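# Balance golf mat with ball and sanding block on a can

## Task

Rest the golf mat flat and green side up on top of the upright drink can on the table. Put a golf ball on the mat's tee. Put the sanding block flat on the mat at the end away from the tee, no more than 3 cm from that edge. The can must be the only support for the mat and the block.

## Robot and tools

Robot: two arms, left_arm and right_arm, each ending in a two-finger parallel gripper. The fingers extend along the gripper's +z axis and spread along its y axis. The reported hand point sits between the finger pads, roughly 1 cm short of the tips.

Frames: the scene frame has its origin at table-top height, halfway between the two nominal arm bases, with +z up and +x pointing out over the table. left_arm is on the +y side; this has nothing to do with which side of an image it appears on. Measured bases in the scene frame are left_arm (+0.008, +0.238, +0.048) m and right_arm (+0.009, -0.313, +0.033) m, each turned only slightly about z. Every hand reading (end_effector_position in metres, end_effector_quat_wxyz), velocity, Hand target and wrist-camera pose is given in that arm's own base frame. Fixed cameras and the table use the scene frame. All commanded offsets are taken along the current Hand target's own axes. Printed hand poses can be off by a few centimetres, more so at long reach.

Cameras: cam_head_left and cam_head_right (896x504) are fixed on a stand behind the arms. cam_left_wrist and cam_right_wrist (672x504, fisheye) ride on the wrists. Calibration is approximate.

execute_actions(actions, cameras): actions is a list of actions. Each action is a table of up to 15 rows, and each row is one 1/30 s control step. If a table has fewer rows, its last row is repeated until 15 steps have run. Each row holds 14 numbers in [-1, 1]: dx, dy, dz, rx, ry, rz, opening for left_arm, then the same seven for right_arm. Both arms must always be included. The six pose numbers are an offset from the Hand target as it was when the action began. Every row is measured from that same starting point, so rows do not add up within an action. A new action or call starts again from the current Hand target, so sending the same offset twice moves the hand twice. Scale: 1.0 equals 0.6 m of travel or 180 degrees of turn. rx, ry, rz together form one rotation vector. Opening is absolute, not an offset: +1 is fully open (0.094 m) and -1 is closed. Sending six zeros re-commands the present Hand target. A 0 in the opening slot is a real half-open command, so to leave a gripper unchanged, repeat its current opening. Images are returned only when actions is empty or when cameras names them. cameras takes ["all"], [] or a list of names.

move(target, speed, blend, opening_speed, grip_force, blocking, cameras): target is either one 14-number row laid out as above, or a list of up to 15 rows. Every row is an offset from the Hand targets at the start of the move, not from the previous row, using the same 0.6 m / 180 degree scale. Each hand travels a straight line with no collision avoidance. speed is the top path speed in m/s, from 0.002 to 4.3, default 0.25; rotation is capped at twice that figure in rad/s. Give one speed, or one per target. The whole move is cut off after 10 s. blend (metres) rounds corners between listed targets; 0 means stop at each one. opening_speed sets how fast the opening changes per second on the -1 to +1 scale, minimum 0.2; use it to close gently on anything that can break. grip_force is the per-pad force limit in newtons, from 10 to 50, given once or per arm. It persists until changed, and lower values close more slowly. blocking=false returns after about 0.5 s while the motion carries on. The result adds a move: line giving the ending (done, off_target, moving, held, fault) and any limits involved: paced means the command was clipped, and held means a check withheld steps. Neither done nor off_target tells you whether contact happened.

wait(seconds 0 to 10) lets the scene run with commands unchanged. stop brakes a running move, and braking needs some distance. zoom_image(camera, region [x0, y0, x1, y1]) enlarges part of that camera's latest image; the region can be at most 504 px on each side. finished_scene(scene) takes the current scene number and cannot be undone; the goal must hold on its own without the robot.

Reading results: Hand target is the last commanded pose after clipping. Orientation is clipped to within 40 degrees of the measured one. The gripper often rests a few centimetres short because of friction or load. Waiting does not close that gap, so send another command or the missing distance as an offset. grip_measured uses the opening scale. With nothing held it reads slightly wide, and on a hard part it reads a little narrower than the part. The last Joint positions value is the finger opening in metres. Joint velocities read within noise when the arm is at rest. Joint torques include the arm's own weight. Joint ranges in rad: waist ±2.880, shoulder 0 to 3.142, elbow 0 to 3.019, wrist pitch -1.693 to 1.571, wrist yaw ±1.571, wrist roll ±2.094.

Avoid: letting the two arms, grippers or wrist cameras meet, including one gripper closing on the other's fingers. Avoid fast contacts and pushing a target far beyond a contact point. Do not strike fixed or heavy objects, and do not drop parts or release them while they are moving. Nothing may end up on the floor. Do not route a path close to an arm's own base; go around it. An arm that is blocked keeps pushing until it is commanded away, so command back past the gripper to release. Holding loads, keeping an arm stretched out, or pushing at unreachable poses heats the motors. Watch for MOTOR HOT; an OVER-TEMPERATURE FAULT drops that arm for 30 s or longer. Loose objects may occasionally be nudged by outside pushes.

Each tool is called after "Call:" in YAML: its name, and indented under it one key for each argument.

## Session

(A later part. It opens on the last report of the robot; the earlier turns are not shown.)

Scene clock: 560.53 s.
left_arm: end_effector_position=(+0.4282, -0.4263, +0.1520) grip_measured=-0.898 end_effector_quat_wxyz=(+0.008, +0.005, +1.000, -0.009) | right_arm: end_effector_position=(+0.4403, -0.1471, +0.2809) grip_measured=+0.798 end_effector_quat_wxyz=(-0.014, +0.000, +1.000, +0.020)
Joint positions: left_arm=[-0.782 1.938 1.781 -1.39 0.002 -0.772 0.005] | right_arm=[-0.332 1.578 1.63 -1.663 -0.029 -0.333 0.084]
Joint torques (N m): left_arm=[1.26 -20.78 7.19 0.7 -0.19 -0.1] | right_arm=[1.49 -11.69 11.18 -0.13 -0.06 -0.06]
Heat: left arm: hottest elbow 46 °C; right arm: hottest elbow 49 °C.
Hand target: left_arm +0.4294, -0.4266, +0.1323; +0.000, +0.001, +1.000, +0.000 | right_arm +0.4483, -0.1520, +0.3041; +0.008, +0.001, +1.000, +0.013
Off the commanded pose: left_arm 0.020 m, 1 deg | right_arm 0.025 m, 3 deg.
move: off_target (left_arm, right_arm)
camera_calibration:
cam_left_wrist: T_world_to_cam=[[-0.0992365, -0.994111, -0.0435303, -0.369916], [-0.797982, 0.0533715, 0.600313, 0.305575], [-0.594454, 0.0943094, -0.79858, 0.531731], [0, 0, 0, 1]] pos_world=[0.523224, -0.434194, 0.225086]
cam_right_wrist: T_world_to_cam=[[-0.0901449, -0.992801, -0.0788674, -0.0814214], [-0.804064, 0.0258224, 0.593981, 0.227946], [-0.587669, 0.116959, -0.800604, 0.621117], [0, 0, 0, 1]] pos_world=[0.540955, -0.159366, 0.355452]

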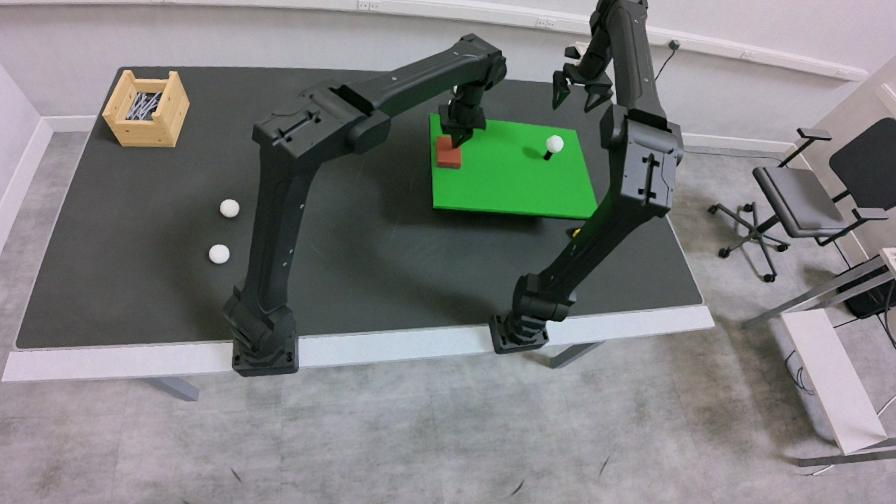

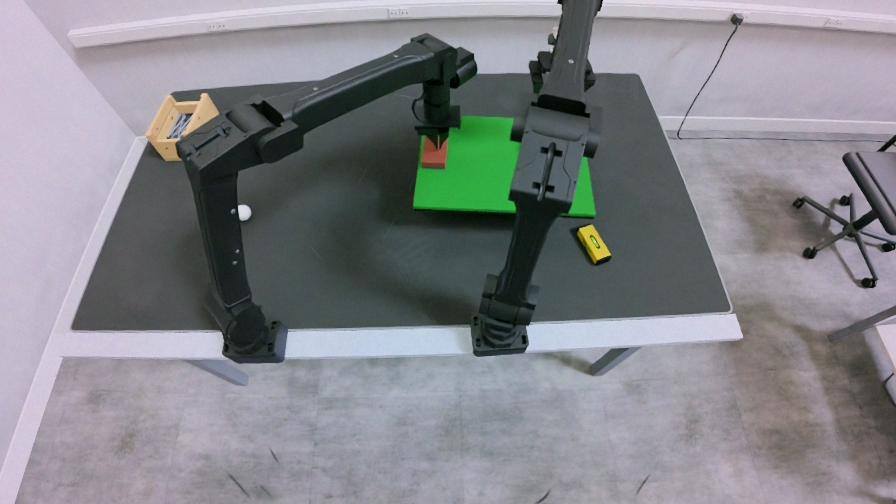

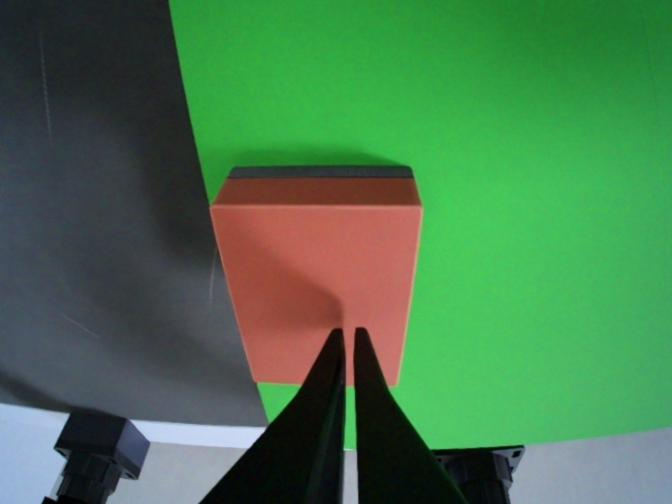

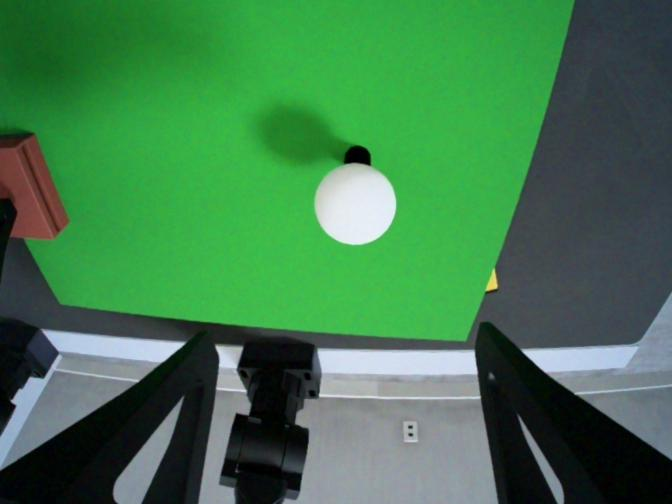

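Call:
move:
  target: [0,0,-0.27,0,0,0,-0.9,0,0,-0.06,0,0,0,0.8]
  speed: 0.1
  cameras: ["all"]

Scene clock: 564.13 s.
left_arm: end_effector_position=(+0.4247, -0.4227, +0.2670) grip_measured=-0.898 end_effector_quat_wxyz=(+0.006, +0.005, +1.000, -0.008) | right_arm: end_effector_position=(+0.4442, -0.1485, +0.3085) grip_measured=+0.798 end_effector_quat_wxyz=(+0.016, +0.000, +1.000, +0.010)
Joint positions: left_arm=[-0.782 1.922 2.059 -1.688 0.002 -0.772 0.005] | right_arm=[-0.332 1.554 1.675 -1.668 -0.029 -0.333 0.084]
Joint torques (N m): left_arm=[1.32 -23.82 11.54 -0.21 -0.18 -0.12] | right_arm=[1.08 -11.75 11.07 -0.27 -0.12 -0.09]
Heat: left arm: hottest elbow 46 °C; right arm: hottest elbow 50 °C.
Hand target: left_arm +0.4293, -0.4267, +0.2943; +0.000, +0.001, +1.000, +0.000 | right_arm +0.4478, -0.1529, +0.3400; +0.008, +0.001, +1.000, +0.013
Off the commanded pose: left_arm 0.028 m, 1 deg | right_arm 0.032 m, 1 deg.
joint sent to its limit (left arm) — joint 4 (wrist pitch), lower limit. The joint targets are off in orientation, not in position.
joint sent to its limit (right arm) — joint 4 (wrist pitch), lower limit. The joint targets are off in orientation, not in position.
move: off_target (left_arm, right_arm)
camera_calibration:
cam_left_wrist: T_world_to_cam=[[-0.0994371, -0.993973, -0.0461587, -0.361013], [-0.796153, 0.05165, 0.602887, 0.231403], [-0.596869, 0.0966988, -0.79649, 0.622556], [0, 0, 0, 1]] pos_world=[0.519919, -0.430989, 0.339686]
cam_right_wrist: T_world_to_cam=[[-0.0859587, -0.994265, -0.0636259, -0.0870103], [-0.837929, 0.0375996, 0.544483, 0.246899], [-0.538968, 0.100117, -0.836355, 0.632555], [0, 0, 0, 1]] pos_world=[0.540332, -0.159124, 0.389072]

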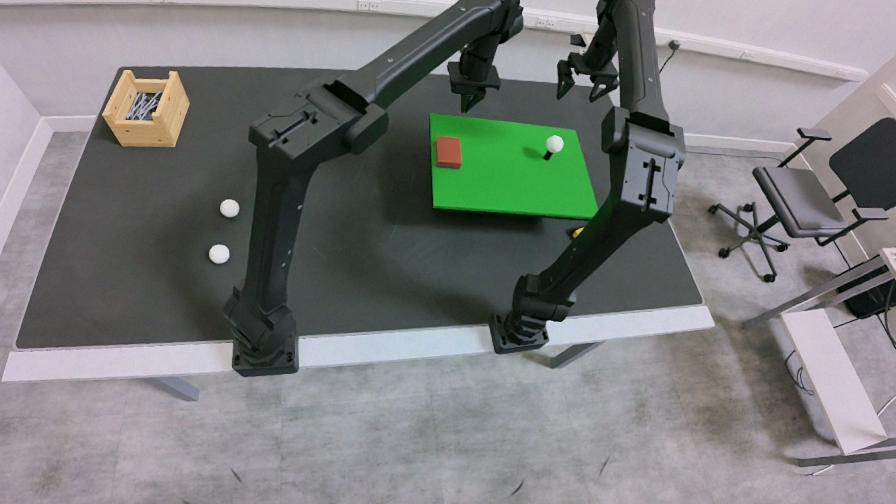

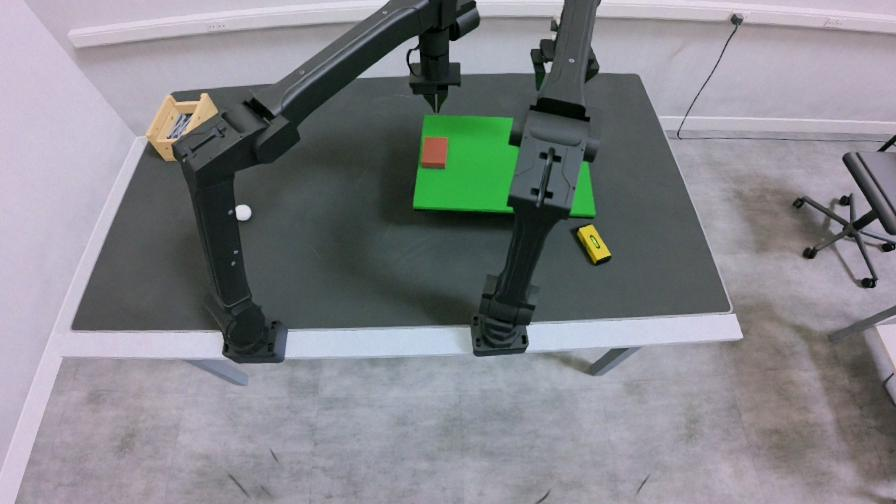

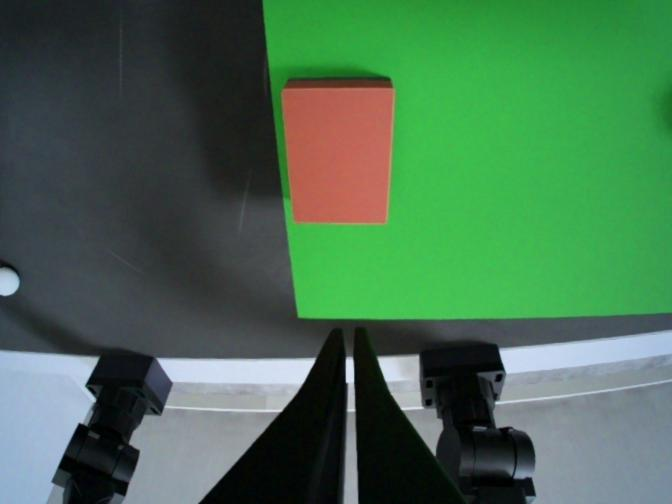

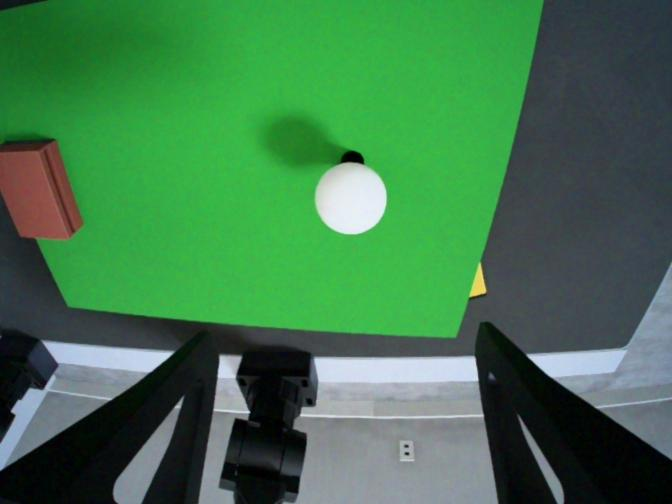

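Call:
finished_scene:
  scene: 2

The scene is finished: the task was done.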